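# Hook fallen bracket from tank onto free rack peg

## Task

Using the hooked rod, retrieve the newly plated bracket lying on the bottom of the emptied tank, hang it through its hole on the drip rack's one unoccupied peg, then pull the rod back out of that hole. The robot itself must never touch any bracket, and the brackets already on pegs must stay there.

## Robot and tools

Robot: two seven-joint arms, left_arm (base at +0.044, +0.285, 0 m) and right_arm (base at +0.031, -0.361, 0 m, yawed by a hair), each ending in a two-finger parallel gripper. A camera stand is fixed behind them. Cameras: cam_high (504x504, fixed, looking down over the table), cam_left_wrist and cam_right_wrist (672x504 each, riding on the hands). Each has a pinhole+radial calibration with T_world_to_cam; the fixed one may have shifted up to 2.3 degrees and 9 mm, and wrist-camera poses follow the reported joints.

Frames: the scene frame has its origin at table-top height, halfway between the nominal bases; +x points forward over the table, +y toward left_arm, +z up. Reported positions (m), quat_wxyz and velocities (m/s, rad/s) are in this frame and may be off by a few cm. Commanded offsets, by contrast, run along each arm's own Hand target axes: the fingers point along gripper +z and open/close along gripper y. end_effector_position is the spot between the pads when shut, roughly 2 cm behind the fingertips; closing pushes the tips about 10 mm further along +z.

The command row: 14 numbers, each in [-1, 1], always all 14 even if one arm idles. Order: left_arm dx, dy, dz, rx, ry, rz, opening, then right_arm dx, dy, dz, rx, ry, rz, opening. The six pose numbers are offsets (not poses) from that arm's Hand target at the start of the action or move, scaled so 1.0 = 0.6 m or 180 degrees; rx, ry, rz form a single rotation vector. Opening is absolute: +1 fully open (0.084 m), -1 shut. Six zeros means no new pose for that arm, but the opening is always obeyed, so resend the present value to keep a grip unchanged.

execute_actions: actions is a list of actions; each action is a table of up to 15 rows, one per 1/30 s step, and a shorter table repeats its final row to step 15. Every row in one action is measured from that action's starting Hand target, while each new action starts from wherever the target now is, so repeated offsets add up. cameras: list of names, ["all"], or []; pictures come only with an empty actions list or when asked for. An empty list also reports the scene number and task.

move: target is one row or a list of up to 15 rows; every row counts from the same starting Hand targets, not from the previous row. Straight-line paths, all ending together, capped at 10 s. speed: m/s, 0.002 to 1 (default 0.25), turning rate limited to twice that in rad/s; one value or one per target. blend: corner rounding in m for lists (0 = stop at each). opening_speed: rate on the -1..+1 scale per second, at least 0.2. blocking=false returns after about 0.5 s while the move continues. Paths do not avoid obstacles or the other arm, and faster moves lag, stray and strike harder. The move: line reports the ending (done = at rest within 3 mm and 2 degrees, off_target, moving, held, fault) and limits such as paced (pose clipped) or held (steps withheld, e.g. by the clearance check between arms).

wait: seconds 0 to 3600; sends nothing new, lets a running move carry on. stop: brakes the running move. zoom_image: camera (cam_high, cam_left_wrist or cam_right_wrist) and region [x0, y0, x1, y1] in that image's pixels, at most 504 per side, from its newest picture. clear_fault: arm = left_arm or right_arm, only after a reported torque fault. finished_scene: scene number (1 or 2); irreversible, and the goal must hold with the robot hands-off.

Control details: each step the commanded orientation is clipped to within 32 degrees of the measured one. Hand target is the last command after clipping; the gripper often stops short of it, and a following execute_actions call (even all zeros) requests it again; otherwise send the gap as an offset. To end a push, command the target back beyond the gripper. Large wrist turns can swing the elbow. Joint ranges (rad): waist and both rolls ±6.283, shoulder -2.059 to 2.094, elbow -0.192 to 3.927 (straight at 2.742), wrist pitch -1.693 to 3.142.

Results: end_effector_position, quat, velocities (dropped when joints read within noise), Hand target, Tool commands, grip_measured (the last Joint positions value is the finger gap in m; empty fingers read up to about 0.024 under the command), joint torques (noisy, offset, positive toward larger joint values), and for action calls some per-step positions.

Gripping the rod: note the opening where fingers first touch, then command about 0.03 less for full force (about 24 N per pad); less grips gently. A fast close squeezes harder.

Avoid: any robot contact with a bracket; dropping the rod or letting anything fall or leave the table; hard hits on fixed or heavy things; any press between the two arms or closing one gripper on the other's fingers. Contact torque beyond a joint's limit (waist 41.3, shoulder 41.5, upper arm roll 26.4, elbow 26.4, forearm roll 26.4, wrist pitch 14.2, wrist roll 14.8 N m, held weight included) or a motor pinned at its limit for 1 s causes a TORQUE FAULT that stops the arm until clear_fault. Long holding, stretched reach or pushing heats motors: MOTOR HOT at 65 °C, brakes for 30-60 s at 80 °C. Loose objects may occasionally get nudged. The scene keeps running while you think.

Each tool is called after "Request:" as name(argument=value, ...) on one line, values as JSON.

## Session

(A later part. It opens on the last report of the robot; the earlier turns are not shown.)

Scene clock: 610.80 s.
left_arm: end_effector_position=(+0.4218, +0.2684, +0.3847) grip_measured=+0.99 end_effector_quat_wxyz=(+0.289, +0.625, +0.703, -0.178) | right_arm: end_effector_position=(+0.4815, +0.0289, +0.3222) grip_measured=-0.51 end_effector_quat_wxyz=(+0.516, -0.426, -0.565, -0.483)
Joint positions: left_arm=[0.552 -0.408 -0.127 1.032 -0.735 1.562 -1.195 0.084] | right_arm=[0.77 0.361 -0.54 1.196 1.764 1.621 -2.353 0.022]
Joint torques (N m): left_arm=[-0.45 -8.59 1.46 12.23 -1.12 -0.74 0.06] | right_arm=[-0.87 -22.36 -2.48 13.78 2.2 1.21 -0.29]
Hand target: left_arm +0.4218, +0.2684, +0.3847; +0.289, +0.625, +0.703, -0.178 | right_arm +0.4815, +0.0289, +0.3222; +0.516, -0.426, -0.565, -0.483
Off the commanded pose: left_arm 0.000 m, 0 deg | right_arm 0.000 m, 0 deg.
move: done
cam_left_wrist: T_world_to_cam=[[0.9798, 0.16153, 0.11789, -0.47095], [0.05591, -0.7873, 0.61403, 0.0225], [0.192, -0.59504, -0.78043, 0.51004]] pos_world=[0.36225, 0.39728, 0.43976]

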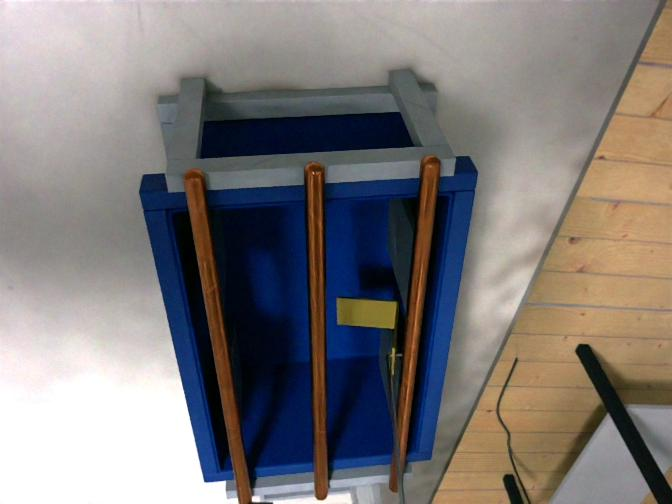

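Request:
move(target=[[0,0,0,0,0,0,1,0.0012,-0.0131,0.0024,0,0,0,-0.8],[0,0,0,0,0,0,1,0.022,-0.0109,0.0024,0,0,0,-0.8]], speed=0.04, cameras=["cam_left_wrist"])

Request:
zoom_image(camera="cam_left_wrist", region=[290, 250, 430, 410])

Scene clock: 623.40 s.
left_arm: end_effector_position=(+0.4218, +0.2684, +0.3847) grip_measured=+0.99 end_effector_quat_wxyz=(+0.289, +0.625, +0.703, -0.178) | right_arm: end_effector_position=(+0.4735, +0.0290, +0.3346) grip_measured=-0.51 end_effector_quat_wxyz=(+0.516, -0.426, -0.565, -0.483)
Joint positions: left_arm=[0.552 -0.408 -0.127 1.032 -0.735 1.562 -1.195 0.084] | right_arm=[0.786 0.314 -0.543 1.172 1.75 1.6 -2.337 0.022]
Joint torques (N m): left_arm=[-0.78 -8.82 1.27 12.42 -1.11 -0.8 0.12] | right_arm=[0.42 -22.48 -2.71 13.95 1.48 0.93 0.04]
Hand target: left_arm +0.4218, +0.2684, +0.3847; +0.289, +0.625, +0.703, -0.178 | right_arm +0.4735, +0.0290, +0.3346; +0.516, -0.426, -0.565, -0.483
Off the commanded pose: left_arm 0.000 m, 0 deg | right_arm 0.000 m, 0 deg.
move: done
cam_left_wrist: T_world_to_cam=[[0.9798, 0.16153, 0.11789, -0.47095], [0.05591, -0.7873, 0.61403, 0.0225], [0.192, -0.59504, -0.78043, 0.51004]] pos_world=[0.36225, 0.39728, 0.43976]

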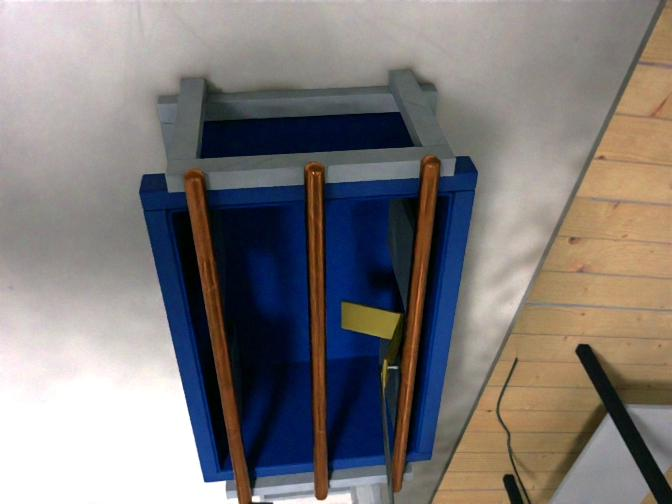

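Scaled by 3.150.

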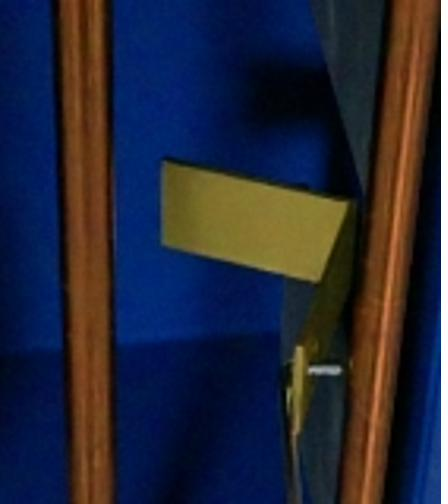

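Request:
move(target=[0,0,0,0,0,0,1,0.025,0.0028,0,0,0,0,-0.8], speed=0.03, cameras=["cam_left_wrist"])

Request:
zoom_image(camera="cam_left_wrist", region=[290, 270, 430, 430])

Scene clock: 632.33 s.
left_arm: end_effector_position=(+0.4218, +0.2684, +0.3847) grip_measured=+0.99 end_effector_quat_wxyz=(+0.289, +0.625, +0.703, -0.178) | right_arm: end_effector_position=(+0.4736, +0.0290, +0.3497) grip_measured=-0.51 end_effector_quat_wxyz=(+0.516, -0.426, -0.565, -0.483)
Joint positions: left_arm=[0.552 -0.408 -0.127 1.032 -0.735 1.562 -1.195 0.084] | right_arm=[0.791 0.289 -0.546 1.181 1.741 1.588 -2.307 0.022]
Joint torques (N m): left_arm=[-0.73 -8.76 1.36 12.33 -1.14 -0.8 -0.01] | right_arm=[0.32 -21.87 -2.51 14.17 1.32 0.67 0.26]
Hand target: left_arm +0.4218, +0.2684, +0.3847; +0.289, +0.625, +0.703, -0.178 | right_arm +0.4736, +0.0290, +0.3497; +0.516, -0.426, -0.565, -0.483
Off the commanded pose: left_arm 0.000 m, 0 deg | right_arm 0.000 m, 0 deg.
move: done
cam_left_wrist: T_world_to_cam=[[0.9798, 0.16153, 0.11789, -0.47095], [0.05591, -0.7873, 0.61403, 0.0225], [0.192, -0.59504, -0.78043, 0.51004]] pos_world=[0.36225, 0.39728, 0.43976]

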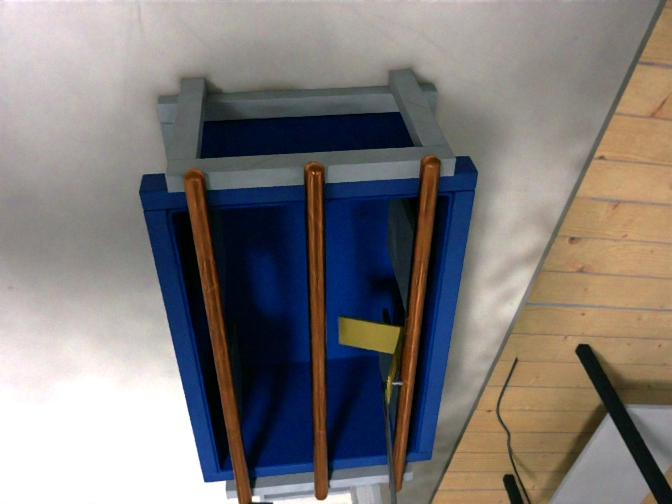

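Scaled by 3.150.

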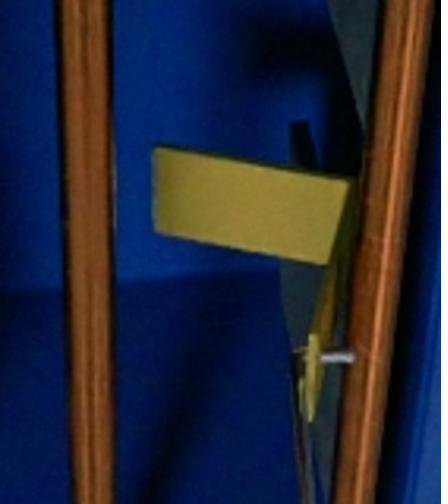

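Request:
move(target=[[0,0,0,0,0,0,1,0.0,-0.004,0.0007,0,0,0,-0.8],[0,0,0,0,0,0,1,0.033,-0.0005,0.0007,0,0,0,-0.8]], speed=0.03, cameras=["cam_left_wrist"])

Request:
zoom_image(camera="cam_left_wrist", region=[290, 300, 430, 460])

Scene clock: 643.00 s.
left_arm: end_effector_position=(+0.4218, +0.2684, +0.3847) grip_measured=+0.99 end_effector_quat_wxyz=(+0.289, +0.625, +0.703, -0.178) | right_arm: end_effector_position=(+0.4712, +0.0291, +0.3693) grip_measured=-0.51 end_effector_quat_wxyz=(+0.516, -0.426, -0.565, -0.483)
Joint positions: left_arm=[0.552 -0.408 -0.127 1.032 -0.735 1.562 -1.195 0.084] | right_arm=[0.801 0.25 -0.549 1.187 1.727 1.568 -2.269 0.022]
Joint torques (N m): left_arm=[-0.86 -8.36 1.38 12.36 -1.2 -0.86 0.02] | right_arm=[0.65 -21.79 -2.26 14.39 1.48 0.68 0.13]
Hand target: left_arm +0.4218, +0.2684, +0.3847; +0.289, +0.625, +0.703, -0.178 | right_arm +0.4712, +0.0291, +0.3694; +0.516, -0.426, -0.565, -0.483
Off the commanded pose: left_arm 0.000 m, 0 deg | right_arm 0.000 m, 0 deg.
move: done
cam_left_wrist: T_world_to_cam=[[0.9798, 0.16153, 0.11789, -0.47095], [0.05591, -0.7873, 0.61403, 0.0225], [0.192, -0.59504, -0.78043, 0.51004]] pos_world=[0.36225, 0.39728, 0.43976]

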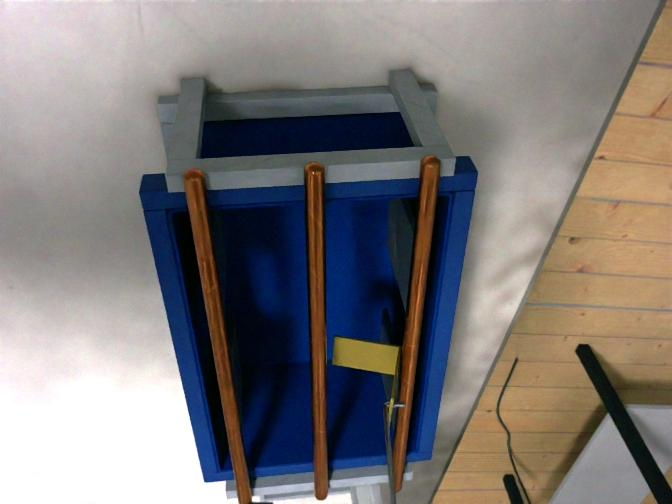

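Scaled by 3.150.

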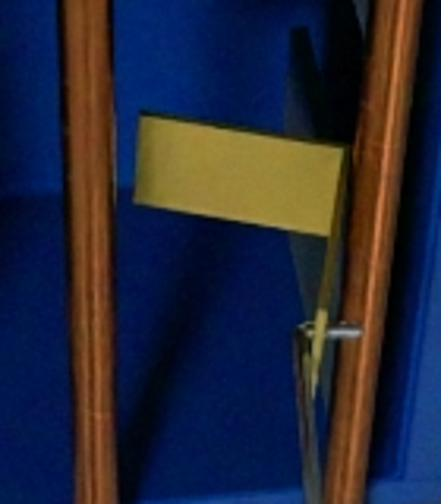

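Request:
move(target=[[0,0,0,0,0,0,1,0.0,-0.0016,0.0003,0,0,0,-0.8],[0,0,0,0,0,0,1,0.033,0.0019,0.0003,0,0,0,-0.8]], speed=0.03, cameras=["cam_left_wrist"])

Request:
zoom_image(camera="cam_left_wrist", region=[290, 300, 430, 460])

Scene clock: 650.93 s.
left_arm: end_effector_position=(+0.4218, +0.2684, +0.3847) grip_measured=+0.99 end_effector_quat_wxyz=(+0.289, +0.625, +0.703, -0.178) | right_arm: end_effector_position=(+0.4702, +0.0291, +0.3891) grip_measured=-0.51 end_effector_quat_wxyz=(+0.516, -0.426, -0.565, -0.483)
Joint positions: left_arm=[0.552 -0.408 -0.127 1.032 -0.735 1.562 -1.195 0.084] | right_arm=[0.809 0.218 -0.551 1.202 1.714 1.552 -2.228 0.022]
Joint torques (N m): left_arm=[-0.76 -8.59 1.32 12.27 -1.12 -0.84 0] | right_arm=[0.43 -21.35 -1.94 14.51 1.57 0.67 0.14]
Hand target: left_arm +0.4218, +0.2684, +0.3847; +0.289, +0.625, +0.703, -0.178 | right_arm +0.4702, +0.0291, +0.3892; +0.516, -0.426, -0.565, -0.483
Off the commanded pose: left_arm 0.000 m, 0 deg | right_arm 0.000 m, 0 deg.
move: done
cam_left_wrist: T_world_to_cam=[[0.9798, 0.16153, 0.11789, -0.47095], [0.05591, -0.7873, 0.61403, 0.0225], [0.192, -0.59504, -0.78043, 0.51004]] pos_world=[0.36225, 0.39728, 0.43976]

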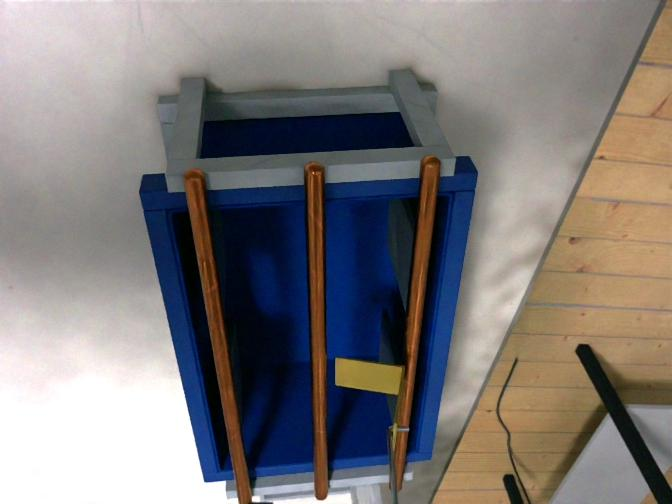

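Scaled by 3.150.

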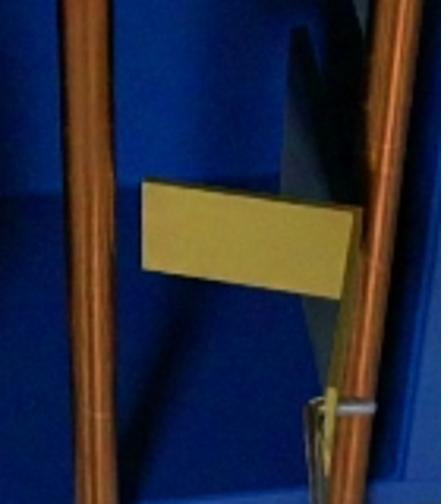

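Request:
move(target=[[0,0,0,0,0,0,1,0.0005,-0.0055,0.001,0,0,0,-0.8],[0,0,0,0,0,0,1,0.025,-0.003,0.001,0,0,0,-0.8]], speed=0.03, cameras=["cam_left_wrist"])

Request:
zoom_image(camera="cam_left_wrist", region=[290, 330, 430, 490])

Scene clock: 658.67 s.
left_arm: end_effector_position=(+0.4218, +0.2684, +0.3847) grip_measured=+0.99 end_effector_quat_wxyz=(+0.289, +0.625, +0.703, -0.178) | right_arm: end_effector_position=(+0.4667, +0.0291, +0.4039) grip_measured=-0.51 end_effector_quat_wxyz=(+0.516, -0.426, -0.565, -0.483)
Joint positions: left_arm=[0.552 -0.408 -0.127 1.032 -0.735 1.562 -1.195 0.084] | right_arm=[0.817 0.187 -0.551 1.204 1.703 1.535 -2.2 0.022]
Joint torques (N m): left_arm=[-0.78 -8.55 1.22 12.23 -1.26 -0.83 0.02] | right_arm=[0.32 -20.98 -1.8 14.72 1.52 0.59 0.23]
Hand target: left_arm +0.4218, +0.2684, +0.3847; +0.289, +0.625, +0.703, -0.178 | right_arm +0.4667, +0.0291, +0.4039; +0.516, -0.426, -0.565, -0.483
Off the commanded pose: left_arm 0.000 m, 0 deg | right_arm 0.000 m, 0 deg.
move: done
cam_left_wrist: T_world_to_cam=[[0.9798, 0.16153, 0.11789, -0.47095], [0.05591, -0.7873, 0.61403, 0.0225], [0.192, -0.59504, -0.78043, 0.51004]] pos_world=[0.36225, 0.39728, 0.43976]

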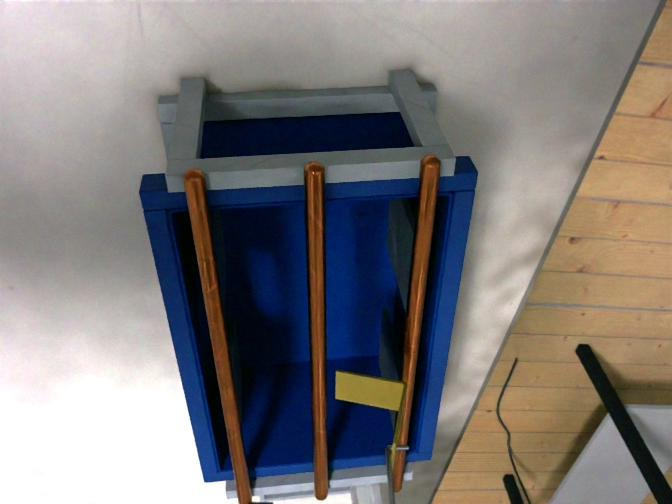

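Scaled by 3.150.

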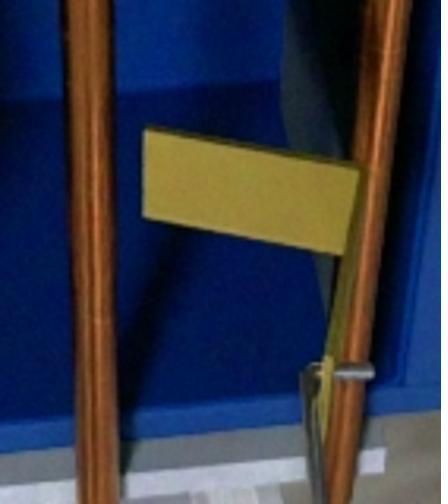

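Request:
move(target=[[0,0,0,0,0,0,1,0.125,0.0131,0,0,0,0,-0.8],[-0.1917,-0.280,0.1407,-0.011,0.115,0.36,1,0.125,0.0131,0,0,0,0,-0.8],[-0.359,-0.299,0.440,-0.022,0.230,0.715,1,0.125,0.0131,0,0,0,0,-0.8]], speed=[0.08,0.3,0.3], blend=[0.0,0.05,0], cameras=["cam_high","cam_left_wrist"])

Scene clock: 731.47 s.
left_arm: end_effector_position=(+0.3054, -0.0880, +0.2969) grip_measured=+0.99 end_effector_quat_wxyz=(+0.084, +0.899, -0.196, +0.383) | right_arm: end_effector_position=(+0.4666, +0.0292, +0.4793) grip_measured=-0.51 end_effector_quat_wxyz=(+0.516, -0.426, -0.565, -0.483)
Joint positions: left_arm=[0.136 -1.11 -1.115 0.614 -0.969 0.629 0.028 0.084] | right_arm=[0.832 0.112 -0.553 1.309 1.662 1.492 -2.034 0.022]
Joint torques (N m): left_arm=[0.49 5.99 11.65 8.05 -0.26 -2.26 0.24] | right_arm=[0.19 -19.6 -1.07 15.3 1.46 0.47 0.16]
Hand target: left_arm +0.3054, -0.0880, +0.2969; +0.084, +0.899, -0.196, +0.383 | right_arm +0.4666, +0.0292, +0.4793; +0.516, -0.426, -0.565, -0.483
Off the commanded pose: left_arm 0.000 m, 0 deg | right_arm 0.000 m, 0 deg.
move: done
cam_left_wrist: T_world_to_cam=[[-0.4214, -0.90683, 0.00856, 0.07737], [-0.61801, 0.28025, -0.73452, 0.50241], [0.66369, -0.31482, -0.67853, 0.10208]] pos_world=[0.27535, -0.0385, 0.43764]

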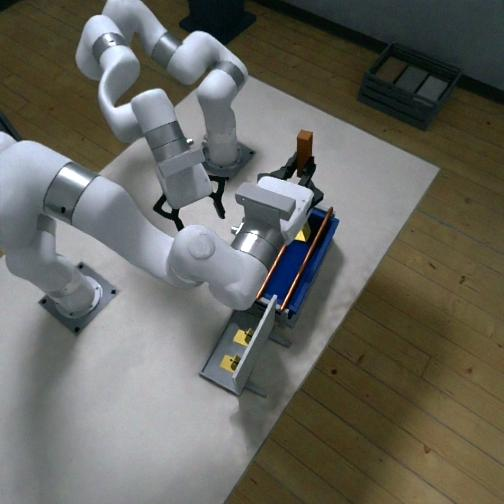

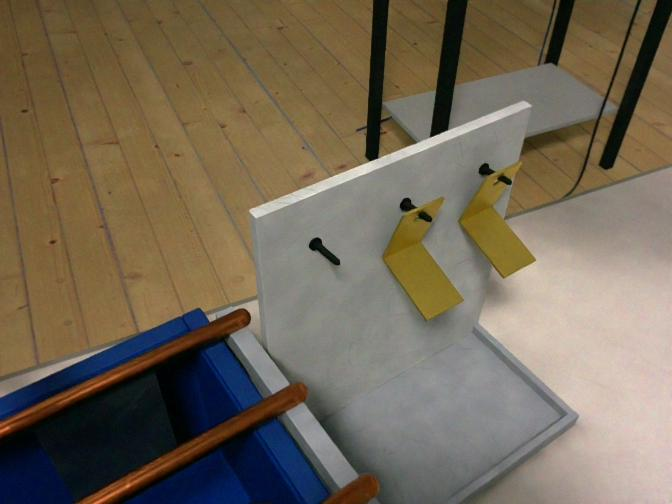

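Request:
move(target=[[0,0,0,0,0,0,1,0.0036,-0.0986,-0.3466,0,0,0,-0.8],[0,0,0,0,0,0,1,-0.061,-0.1054,-0.3466,0,0,0,-0.8]], speed=[0.1,0.06], blend=0.01, cameras=["cam_high","cam_left_wrist"])

Request:
zoom_image(camera="cam_left_wrist", region=[270, 180, 430, 300])

Scene clock: 765.80 s.
left_arm: end_effector_position=(+0.3054, -0.0880, +0.2969) grip_measured=+0.99 end_effector_quat_wxyz=(+0.084, +0.899, -0.196, +0.383) | right_arm: end_effector_position=(+0.4440, -0.1858, +0.4365) grip_measured=-0.51 end_effector_quat_wxyz=(+0.516, -0.426, -0.565, -0.483)
Joint positions: left_arm=[0.136 -1.11 -1.115 0.614 -0.969 0.628 0.028 0.084] | right_arm=[0.587 0.027 -0.803 1.121 1.402 1.927 -2.18 0.022]
Joint torques (N m): left_arm=[0.01 5.72 11.61 7.89 -0.22 -2.27 0.17] | right_arm=[-0.64 -13.47 -0.45 13.56 2.25 0.93 -0.1]
Hand target: left_arm +0.3054, -0.0880, +0.2969; +0.084, +0.899, -0.196, +0.383 | right_arm +0.4440, -0.1858, +0.4365; +0.516, -0.426, -0.565, -0.483
Off the commanded pose: left_arm 0.000 m, 0 deg | right_arm 0.000 m, 0 deg.
move: done
cam_left_wrist: T_world_to_cam=[[-0.4214, -0.90683, 0.00856, 0.07737], [-0.61801, 0.28025, -0.73452, 0.50241], [0.66369, -0.31482, -0.67853, 0.10208]] pos_world=[0.27535, -0.0385, 0.43764]

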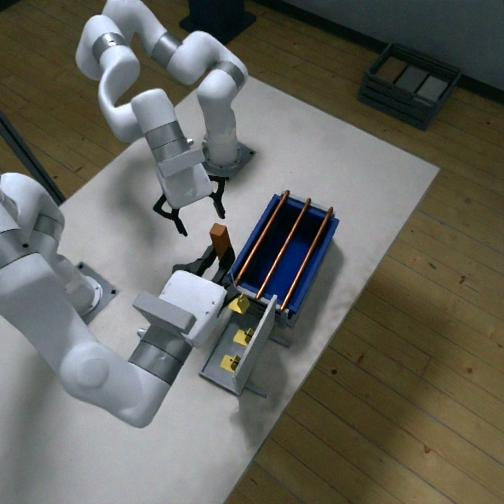

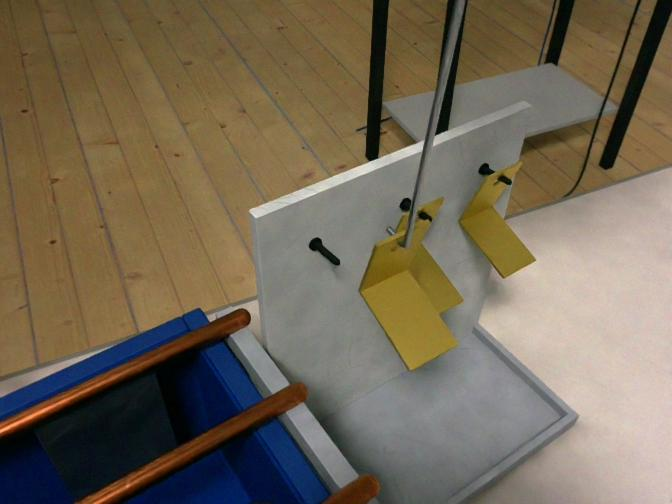

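Scaled by 3.150.

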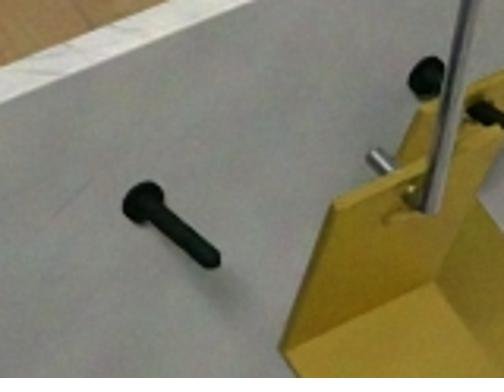

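Request:
move(target=[[0,0,0,0,0,0,1,0.0,0.01,0.0147,0,0,0,-0.8],[0,0,0,0,0,0,1,-0.0527,0.023,0.0147,0,0,0,-0.8]], speed=0.05, blend=0.003, cameras=["cam_left_wrist"])

Request:
zoom_image(camera="cam_left_wrist", region=[290, 210, 410, 300])

Scene clock: 782.07 s.
left_arm: end_effector_position=(+0.3054, -0.0880, +0.2969) grip_measured=+0.99 end_effector_quat_wxyz=(+0.084, +0.899, -0.196, +0.383) | right_arm: end_effector_position=(+0.4593, -0.1743, +0.4065) grip_measured=-0.51 end_effector_quat_wxyz=(+0.516, -0.426, -0.565, -0.483)
Joint positions: left_arm=[0.136 -1.11 -1.115 0.614 -0.969 0.628 0.028 0.084] | right_arm=[0.582 0.128 -0.795 1.133 1.445 1.946 -2.246 0.022]
Joint torques (N m): left_arm=[-0.29 5.38 11.77 7.84 0.03 -2.31 0.05] | right_arm=[-0.75 -15.35 -1.12 13.75 2.53 1.03 -0.23]
Hand target: left_arm +0.3054, -0.0880, +0.2969; +0.084, +0.899, -0.196, +0.383 | right_arm +0.4593, -0.1743, +0.4065; +0.516, -0.426, -0.565, -0.483
Off the commanded pose: left_arm 0.000 m, 0 deg | right_arm 0.000 m, 0 deg.
move: done
cam_left_wrist: T_world_to_cam=[[-0.4214, -0.90683, 0.00856, 0.07737], [-0.61801, 0.28025, -0.73452, 0.50241], [0.66369, -0.31482, -0.67853, 0.10208]] pos_world=[0.27535, -0.0385, 0.43764]

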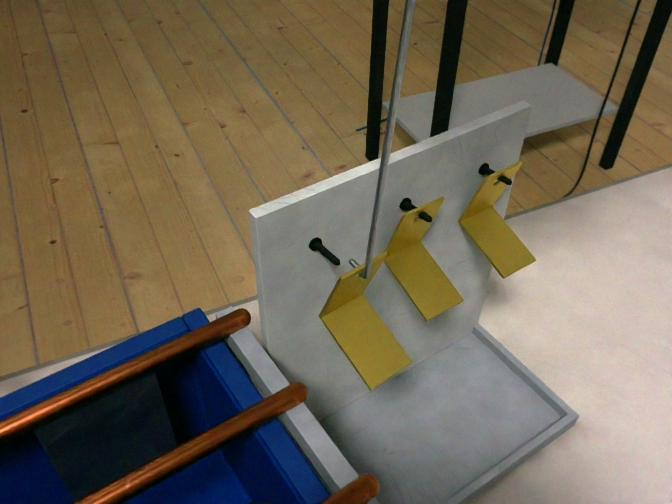

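Scaled by 4.200.

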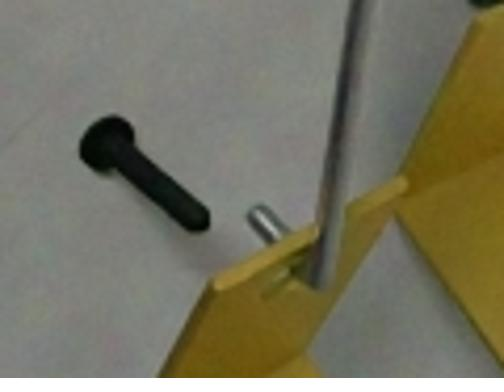

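Request:
move(target=[0,0,0,0,0,0,1,-0.0091,0.0225,-0.0018,0,0,0,-0.8], speed=0.04, cameras=["cam_left_wrist"])

Request:
zoom_image(camera="cam_left_wrist", region=[290, 210, 390, 290])

Request:
zoom_image(camera="cam_high", region=[230, 270, 300, 330])

Scene clock: 806.00 s.
left_arm: end_effector_position=(+0.3054, -0.0880, +0.2969) grip_measured=+0.99 end_effector_quat_wxyz=(+0.084, +0.899, -0.196, +0.383) | right_arm: end_effector_position=(+0.4732, -0.1729, +0.4025) grip_measured=-0.51 end_effector_quat_wxyz=(+0.516, -0.426, -0.565, -0.483)
Joint positions: left_arm=[0.136 -1.11 -1.115 0.614 -0.969 0.628 0.028 0.084] | right_arm=[0.565 0.192 -0.791 1.181 1.479 1.975 -2.248 0.022]
Joint torques (N m): left_arm=[-0.34 5.61 11.73 7.84 -0.01 -2.3 -0.12] | right_arm=[-0.62 -16.61 -1.9 13.64 2.7 0.94 0.1]
Hand target: left_arm +0.3054, -0.0880, +0.2969; +0.084, +0.899, -0.196, +0.383 | right_arm +0.4733, -0.1729, +0.4025; +0.516, -0.426, -0.565, -0.483
Off the commanded pose: left_arm 0.000 m, 0 deg | right_arm 0.000 m, 0 deg.
move: done
cam_left_wrist: T_world_to_cam=[[-0.4214, -0.90683, 0.00856, 0.07737], [-0.61801, 0.28025, -0.73452, 0.50241], [0.66369, -0.31482, -0.67853, 0.10208]] pos_world=[0.27535, -0.0385, 0.43764]

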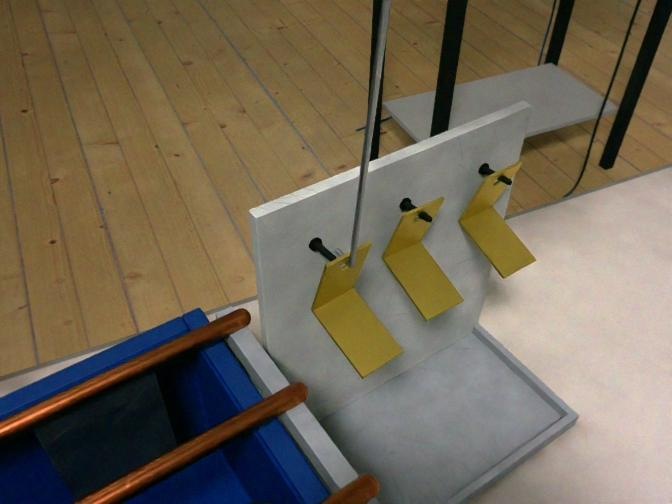

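Scaled by 5.040.

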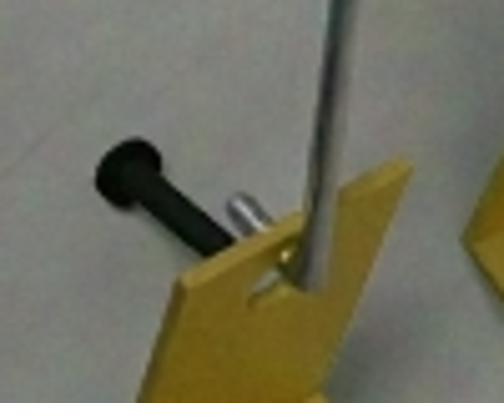

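This scene's latest camera images include none from cam_high. They are from: cam_left_wrist. cam_high's image comes with the result of a call that names it in "cameras".

Request:
move(target=[0,0,0,0,0,0,1,-0.0016,0.015,0.0008,0,0,0,-0.8], speed=0.03, cameras=["cam_left_wrist","cam_high"])

Request:
zoom_image(camera="cam_left_wrist", region=[290, 210, 390, 290])

Request:
zoom_image(camera="cam_high", region=[230, 270, 300, 330])

Scene clock: 822.87 s.
left_arm: end_effector_position=(+0.3054, -0.0880, +0.2969) grip_measured=+0.99 end_effector_quat_wxyz=(+0.084, +0.899, -0.196, +0.383) | right_arm: end_effector_position=(+0.4821, -0.1709, +0.4025) grip_measured=-0.51 end_effector_quat_wxyz=(+0.516, -0.426, -0.565, -0.483)
Joint positions: left_arm=[0.136 -1.11 -1.115 0.614 -0.969 0.628 0.028 0.084] | right_arm=[0.556 0.226 -0.786 1.214 1.501 1.988 -2.241 0.022]
Joint torques (N m): left_arm=[-0.35 5.62 11.69 7.76 -0.14 -2.17 0.02] | right_arm=[-0.63 -17.76 -2.26 13.55 2.75 1.12 0.09]
Hand target: left_arm +0.3054, -0.0880, +0.2969; +0.084, +0.899, -0.196, +0.383 | right_arm +0.4821, -0.1709, +0.4025; +0.516, -0.426, -0.565, -0.483
Off the commanded pose: left_arm 0.000 m, 0 deg | right_arm 0.000 m, 0 deg.
move: done
cam_left_wrist: T_world_to_cam=[[-0.4214, -0.90683, 0.00856, 0.07737], [-0.61801, 0.28025, -0.73452, 0.50241], [0.66369, -0.31482, -0.67853, 0.10208]] pos_world=[0.27535, -0.0385, 0.43764]
Images, in order (width x height): cam_high 504x504, cam_left_wrist 672x504.

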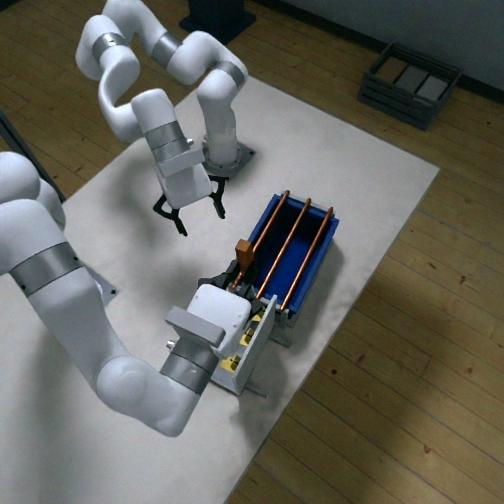

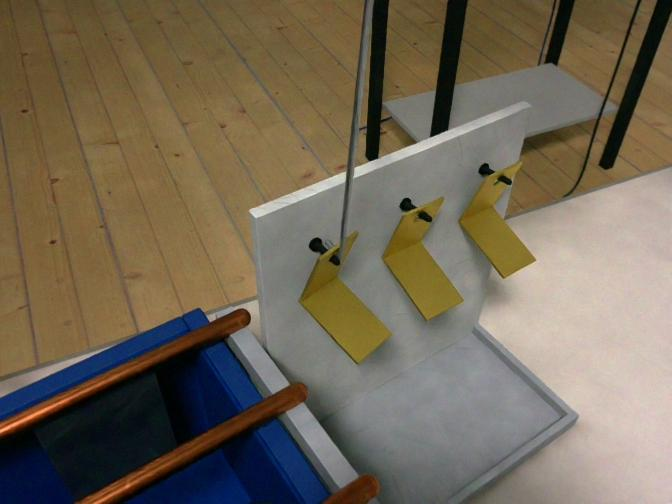

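Scaled by 5.040.

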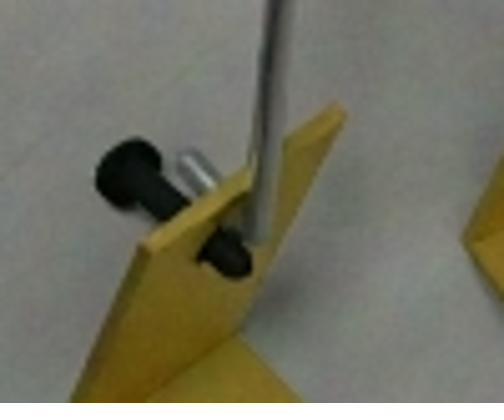

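Scaled by 7.200.

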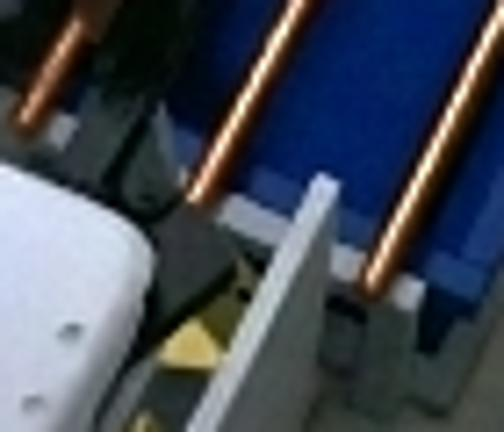

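Request:
move(target=[[0,0,0,0,0,0,1,-0.0005,0.005,-0.003,0,0,0,-0.8],[0,0,0,0,0,0,1,-0.0095,0.004,-0.003,0,0,0,-0.8]], speed=0.02, cameras=["cam_left_wrist"])

Request:
zoom_image(camera="cam_left_wrist", region=[290, 210, 390, 290])

Scene clock: 844.60 s.
left_arm: end_effector_position=(+0.3054, -0.0880, +0.2969) grip_measured=+0.99 end_effector_quat_wxyz=(+0.084, +0.899, -0.196, +0.383) | right_arm: end_effector_position=(+0.4853, -0.1722, +0.3971) grip_measured=-0.51 end_effector_quat_wxyz=(+0.516, -0.426, -0.565, -0.483)
Joint positions: left_arm=[0.136 -1.11 -1.115 0.614 -0.969 0.628 0.028 0.084] | right_arm=[0.547 0.248 -0.785 1.222 1.507 1.999 -2.251 0.022]
Joint torques (N m): left_arm=[-0.26 5.41 11.68 7.84 0.03 -2.14 0.01] | right_arm=[-0.52 -17.89 -2.2 12.76 1.98 0.99 -0.25]
Hand target: left_arm +0.3054, -0.0880, +0.2969; +0.084, +0.899, -0.196, +0.383 | right_arm +0.4853, -0.1722, +0.3971; +0.516, -0.426, -0.565, -0.483
Off the commanded pose: left_arm 0.000 m, 0 deg | right_arm 0.000 m, 0 deg.
move: done
cam_left_wrist: T_world_to_cam=[[-0.4214, -0.90683, 0.00856, 0.07737], [-0.61801, 0.28025, -0.73452, 0.50241], [0.66369, -0.31482, -0.67853, 0.10208]] pos_world=[0.27535, -0.0385, 0.43764]

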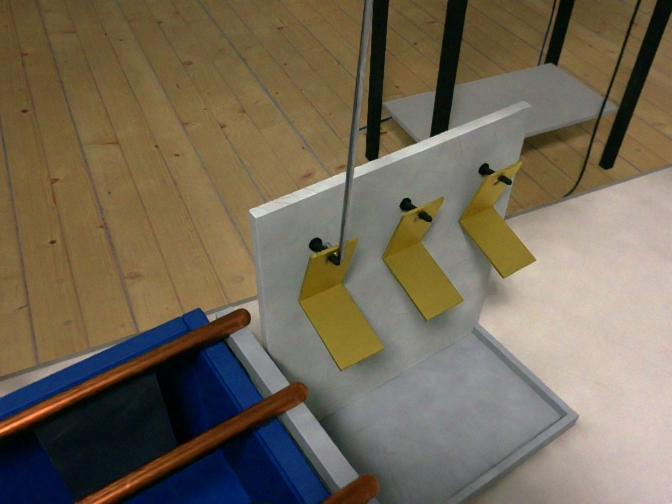

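Scaled by 5.040.

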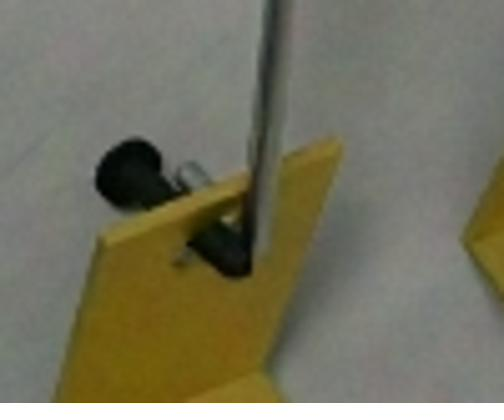

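Request:
move(target=[0,0,0,0,0,0,1,-0.0037,-0.0004,0,0,0,0,-0.8], speed=0.02, cameras=["cam_left_wrist"])

Request:
zoom_image(camera="cam_left_wrist", region=[300, 220, 370, 280])

Scene clock: 855.07 s.
left_arm: end_effector_position=(+0.3054, -0.0880, +0.2969) grip_measured=+0.99 end_effector_quat_wxyz=(+0.084, +0.899, -0.196, +0.383) | right_arm: end_effector_position=(+0.4853, -0.1722, +0.3949) grip_measured=-0.51 end_effector_quat_wxyz=(+0.516, -0.426, -0.565, -0.483)
Joint positions: left_arm=[0.136 -1.11 -1.115 0.614 -0.969 0.628 0.028 0.084] | right_arm=[0.547 0.251 -0.785 1.22 1.507 2 -2.257 0.022]
Joint torques (N m): left_arm=[-0.35 5.56 11.72 7.96 -0.06 -2.15 -0.03] | right_arm=[-0.37 -18.11 -2.36 12.85 1.74 0.97 -0.18]
Hand target: left_arm +0.3054, -0.0880, +0.2969; +0.084, +0.899, -0.196, +0.383 | right_arm +0.4853, -0.1722, +0.3949; +0.516, -0.426, -0.565, -0.483
Off the commanded pose: left_arm 0.000 m, 0 deg | right_arm 0.000 m, 0 deg.
move: done
cam_left_wrist: T_world_to_cam=[[-0.4214, -0.90683, 0.00856, 0.07737], [-0.61801, 0.28025, -0.73452, 0.50241], [0.66369, -0.31482, -0.67853, 0.10208]] pos_world=[0.27535, -0.0385, 0.43764]

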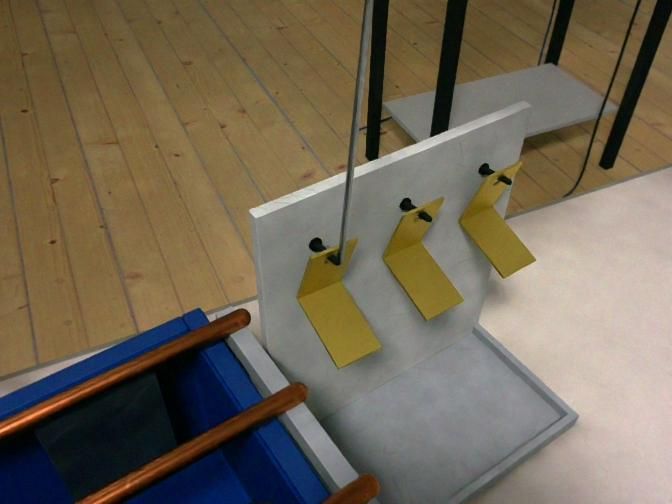

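Scaled by 7.200.

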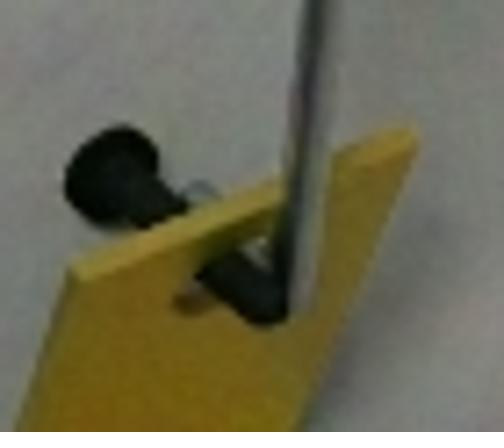

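Request:
move(target=[[0,0,0,0,0,0,1,-0.0027,-0.0003,0,0,0,0,-0.8],[0,0,0,0,0,0,1,-0.0027,-0.0055,0,0,0,0,-0.8]], speed=0.02, cameras=["cam_left_wrist"])

Request:
zoom_image(camera="cam_left_wrist", region=[300, 220, 370, 280])

Scene clock: 864.87 s.
left_arm: end_effector_position=(+0.3054, -0.0880, +0.2969) grip_measured=+0.99 end_effector_quat_wxyz=(+0.084, +0.899, -0.196, +0.383) | right_arm: end_effector_position=(+0.4823, -0.1727, +0.3929) grip_measured=-0.51 end_effector_quat_wxyz=(+0.516, -0.426, -0.565, -0.483)
Joint positions: left_arm=[0.136 -1.11 -1.115 0.614 -0.969 0.628 0.028 0.084] | right_arm=[0.55 0.243 -0.787 1.207 1.499 1.996 -2.264 0.022]
Joint torques (N m): left_arm=[-0.11 5.51 11.66 7.92 0.07 -2.15 -0.06] | right_arm=[0.46 -18.35 -2.66 12.58 1.74 0.63 -0.13]
Hand target: left_arm +0.3054, -0.0880, +0.2969; +0.084, +0.899, -0.196, +0.383 | right_arm +0.4823, -0.1727, +0.3929; +0.516, -0.426, -0.565, -0.483
Off the commanded pose: left_arm 0.000 m, 0 deg | right_arm 0.000 m, 0 deg.
move: done
cam_left_wrist: T_world_to_cam=[[-0.4214, -0.90683, 0.00856, 0.07737], [-0.61801, 0.28025, -0.73452, 0.50241], [0.66369, -0.31482, -0.67853, 0.10208]] pos_world=[0.27535, -0.0385, 0.43764]

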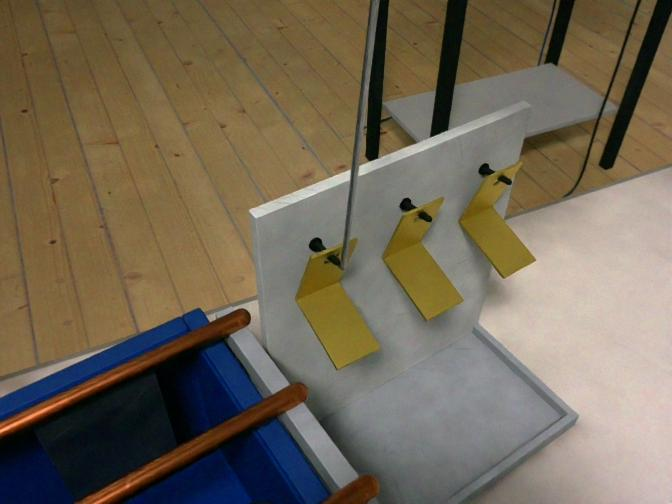

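Scaled by 7.200.

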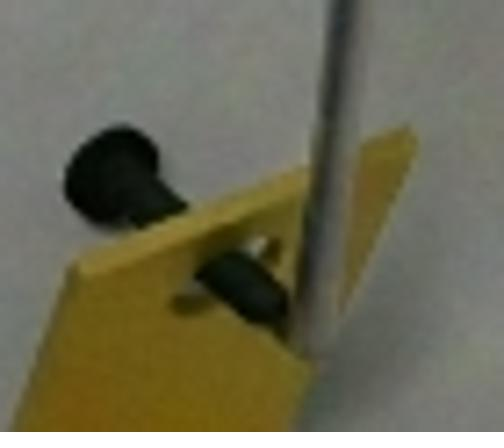

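Request:
move(target=[[0,0,0,0,0,0,1,0.001,-0.0085,0,0,0,0,-0.8]], speed=0.02, cameras=["cam_left_wrist"])

Request:
zoom_image(camera="cam_left_wrist", region=[300, 220, 370, 280])

Scene clock: 871.00 s.
left_arm: end_effector_position=(+0.3054, -0.0880, +0.2969) grip_measured=+0.99 end_effector_quat_wxyz=(+0.084, +0.899, -0.196, +0.383) | right_arm: end_effector_position=(+0.4772, -0.1736, +0.3929) grip_measured=-0.51 end_effector_quat_wxyz=(+0.516, -0.426, -0.565, -0.483)
Joint positions: left_arm=[0.136 -1.11 -1.115 0.614 -0.969 0.628 0.028 0.084] | right_arm=[0.556 0.223 -0.79 1.188 1.487 1.989 -2.268 0.022]
Joint torques (N m): left_arm=[-0.25 5.41 11.66 7.7 -0.05 -2.15 0.09] | right_arm=[0.47 -18.58 -2.57 12.78 1.89 0.76 -0.17]
Hand target: left_arm +0.3054, -0.0880, +0.2969; +0.084, +0.899, -0.196, +0.383 | right_arm +0.4772, -0.1736, +0.3929; +0.516, -0.426, -0.565, -0.483
Off the commanded pose: left_arm 0.000 m, 0 deg | right_arm 0.000 m, 0 deg.
move: done
cam_left_wrist: T_world_to_cam=[[-0.4214, -0.90683, 0.00856, 0.07737], [-0.61801, 0.28025, -0.73452, 0.50241], [0.66369, -0.31482, -0.67853, 0.10208]] pos_world=[0.27535, -0.0385, 0.43764]

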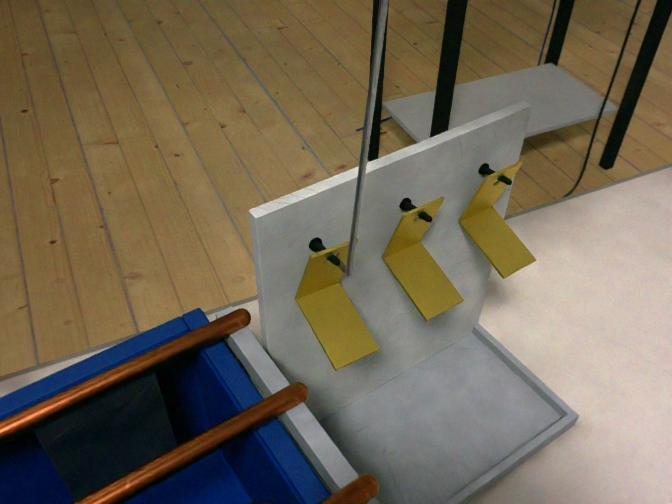

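Scaled by 7.200.

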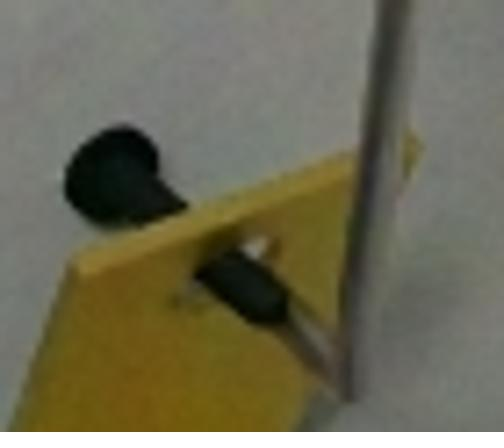

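Request:
move(target=[[0,0,0,0,0,0,1,0,-0.012,0,0,0,0,-0.8],[0,0,0,0,0,0,1,0,-0.06,-0.003,0,0,0,-0.8]], speed=[0.03,0.06], blend=0.002, cameras=["cam_left_wrist","cam_high"])

Request:
zoom_image(camera="cam_left_wrist", region=[290, 220, 370, 300])

Scene clock: 880.67 s.
left_arm: end_effector_position=(+0.3054, -0.0880, +0.2969) grip_measured=+0.99 end_effector_quat_wxyz=(+0.084, +0.899, -0.196, +0.383) | right_arm: end_effector_position=(+0.4423, -0.1815, +0.3891) grip_measured=-0.51 end_effector_quat_wxyz=(+0.516, -0.426, -0.565, -0.483)
Joint positions: left_arm=[0.136 -1.11 -1.115 0.614 -0.969 0.628 0.028 0.084] | right_arm=[0.584 0.092 -0.806 1.058 1.399 1.935 -2.299 0.022]
Joint torques (N m): left_arm=[-0.24 5.45 11.75 7.78 -0.11 -2.18 -0.04] | right_arm=[0.3 -15.19 -1.19 12.91 1.7 0.82 -0.09]
Hand target: left_arm +0.3054, -0.0880, +0.2969; +0.084, +0.899, -0.196, +0.383 | right_arm +0.4423, -0.1815, +0.3892; +0.516, -0.426, -0.565, -0.483
Off the commanded pose: left_arm 0.000 m, 0 deg | right_arm 0.000 m, 0 deg.
move: done
cam_left_wrist: T_world_to_cam=[[-0.4214, -0.90683, 0.00856, 0.07737], [-0.61801, 0.28025, -0.73452, 0.50241], [0.66369, -0.31482, -0.67853, 0.10208]] pos_world=[0.27535, -0.0385, 0.43764]
Images, in order (width x height): cam_high 504x504, cam_left_wrist 672x504.

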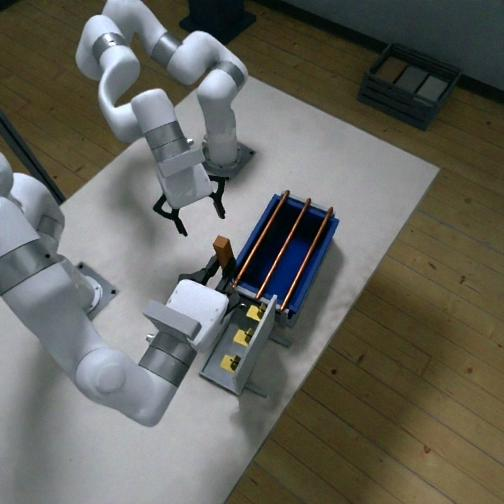

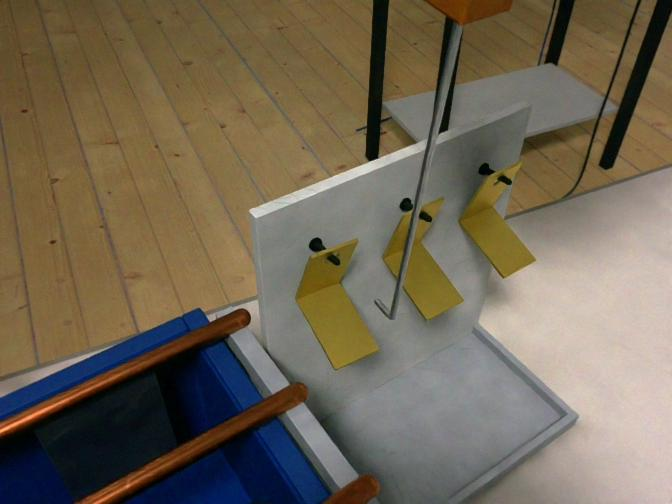

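Scaled by 6.300.

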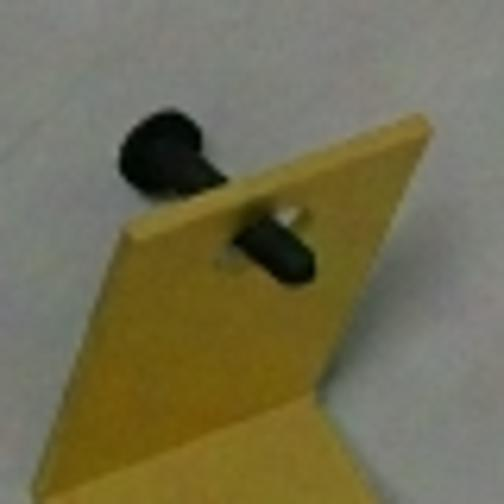

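Request:
move(target=[[-0.0965,-0.469,-0.258,0,0,0,1,0.047,-0.127,0.023,0,0,0,-0.8],[-0.0965,-0.469,-0.258,0,0,0,1,0.073,-0.216,0.293,0,0,0,-0.8],[-0.0965,-0.469,-0.258,0,0,0,1,0.073,-0.216,0.293,0,-0.5,0,-0.8]], speed=[0.2,0.2,0.4], blend=0.02, cameras=["cam_high"])

Scene clock: 899.67 s.
left_arm: end_effector_position=(+0.2847, +0.2311, +0.3618) grip_measured=+0.99 end_effector_quat_wxyz=(+0.084, +0.899, -0.196, +0.383) | right_arm: end_effector_position=(+0.2807, -0.0310, +0.4188) grip_measured=-0.51 end_effector_quat_wxyz=(+0.035, +0.643, +0.764, +0.040)
Joint positions: left_arm=[0.121 -1.55 -0.001 0.287 -0.429 1.147 0.586 0.084] | right_arm=[0.38 -0.274 0.482 1.398 0.059 1.56 -0.893 0.022]
Joint torques (N m): left_arm=[0.47 6.5 1.19 11.83 -0.17 -1.83 0.11] | right_arm=[-0.62 -10.25 -2.07 14.32 -0.45 -1.67 0.07]
Hand target: left_arm +0.2847, +0.2311, +0.3618; +0.084, +0.899, -0.196, +0.383 | right_arm +0.2807, -0.0310, +0.4188; +0.035, +0.643, +0.764, +0.040
Off the commanded pose: left_arm 0.000 m, 0 deg | right_arm 0.000 m, 0 deg.
move: done

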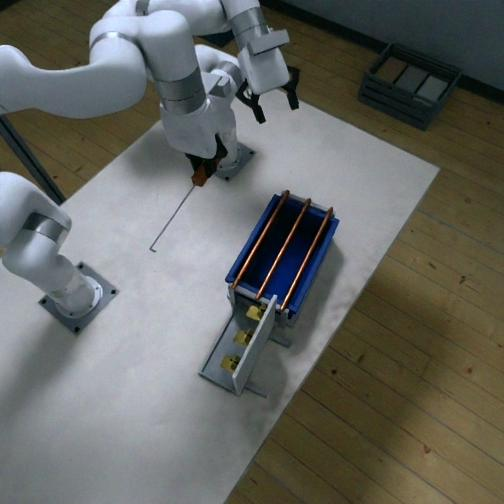

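Request:
move(target=[[0,0,0,0,0,0,1,0,-0.093,0.59,0,0,0,-0.8],[0,0,0,0,0,0,1,0,-0.1008,0.6453,0,0,0,-0.8],[0,0,0,0,0,0,1,0,-0.1008,0.6453,0,0,0,-0.3],[0,0,0,0,0,0,1,0,-0.09,0.48,0,0,0,-0.3]], speed=[0.25,0.04,0.04,0.15], blend=[0.01,0,0,0], opening_speed=0.5, cameras=["cam_high","cam_right_wrist"])

Request:
zoom_image(camera="cam_high", region=[190, 270, 310, 390])

Scene clock: 913.50 s.
left_arm: end_effector_position=(+0.2847, +0.2311, +0.3618) grip_measured=+0.99 end_effector_quat_wxyz=(+0.084, +0.899, -0.196, +0.383) | right_arm: end_effector_position=(+0.2578, -0.0353, +0.1267) grip_measured=-0.32 end_effector_quat_wxyz=(+0.035, +0.643, +0.764, +0.040)
Joint positions: left_arm=[0.121 -1.55 -0.001 0.287 -0.429 1.147 0.586 0.084] | right_arm=[0.401 -0.175 0.602 0.622 0.032 0.696 -0.772 0.03]
Joint torques (N m): left_arm=[0.4 6.15 1.07 11.91 -0.38 -2 0.01] | right_arm=[0.54 -12.02 -1.63 13.18 0.36 -1.59 -0.06]
Hand target: left_arm +0.2847, +0.2311, +0.3618; +0.084, +0.899, -0.196, +0.383 | right_arm +0.2578, -0.0353, +0.1267; +0.035, +0.643, +0.764, +0.040
Off the commanded pose: left_arm 0.000 m, 0 deg | right_arm 0.000 m, 0 deg.
move: done
cam_right_wrist: T_world_to_cam=[[0.98239, 0.1528, 0.10749, -0.2263], [0.15344, -0.98816, 0.00229, -0.01362], [0.10657, 0.01424, -0.9942, 0.2319]] pos_world=[0.19969, 0.01782, 0.25491]

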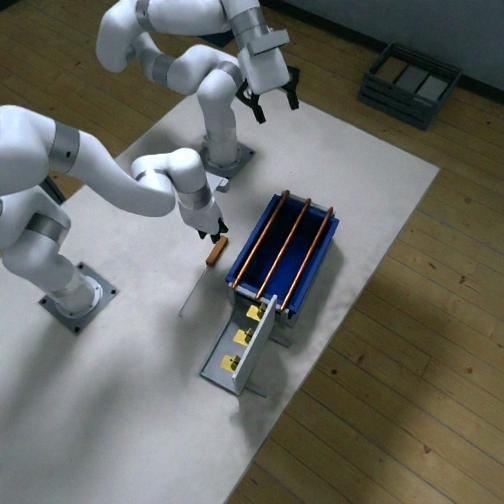

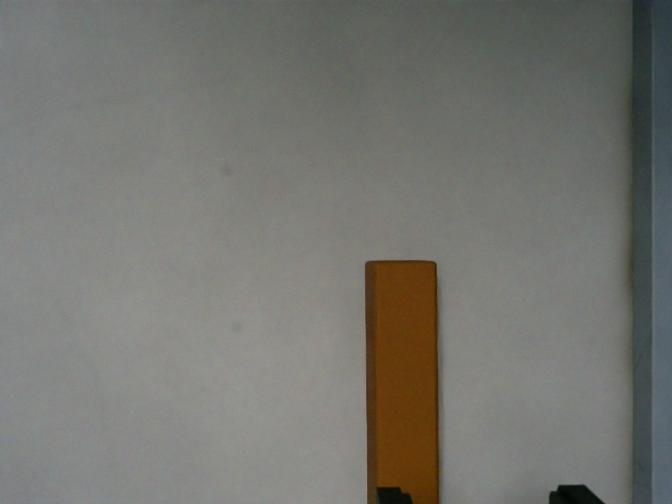

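Scaled by 4.200.

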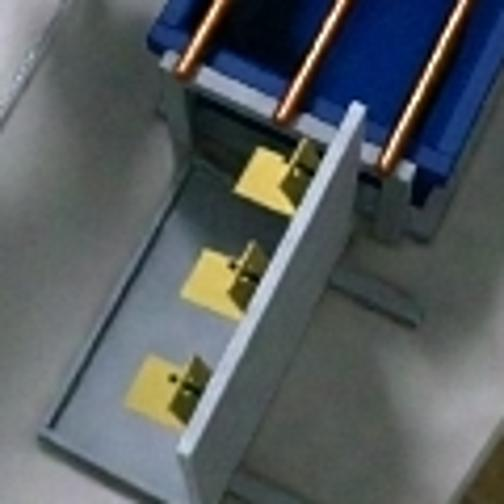

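All three hang.

Request:
finished_scene(scene=2)

The scene is finished: the task was done.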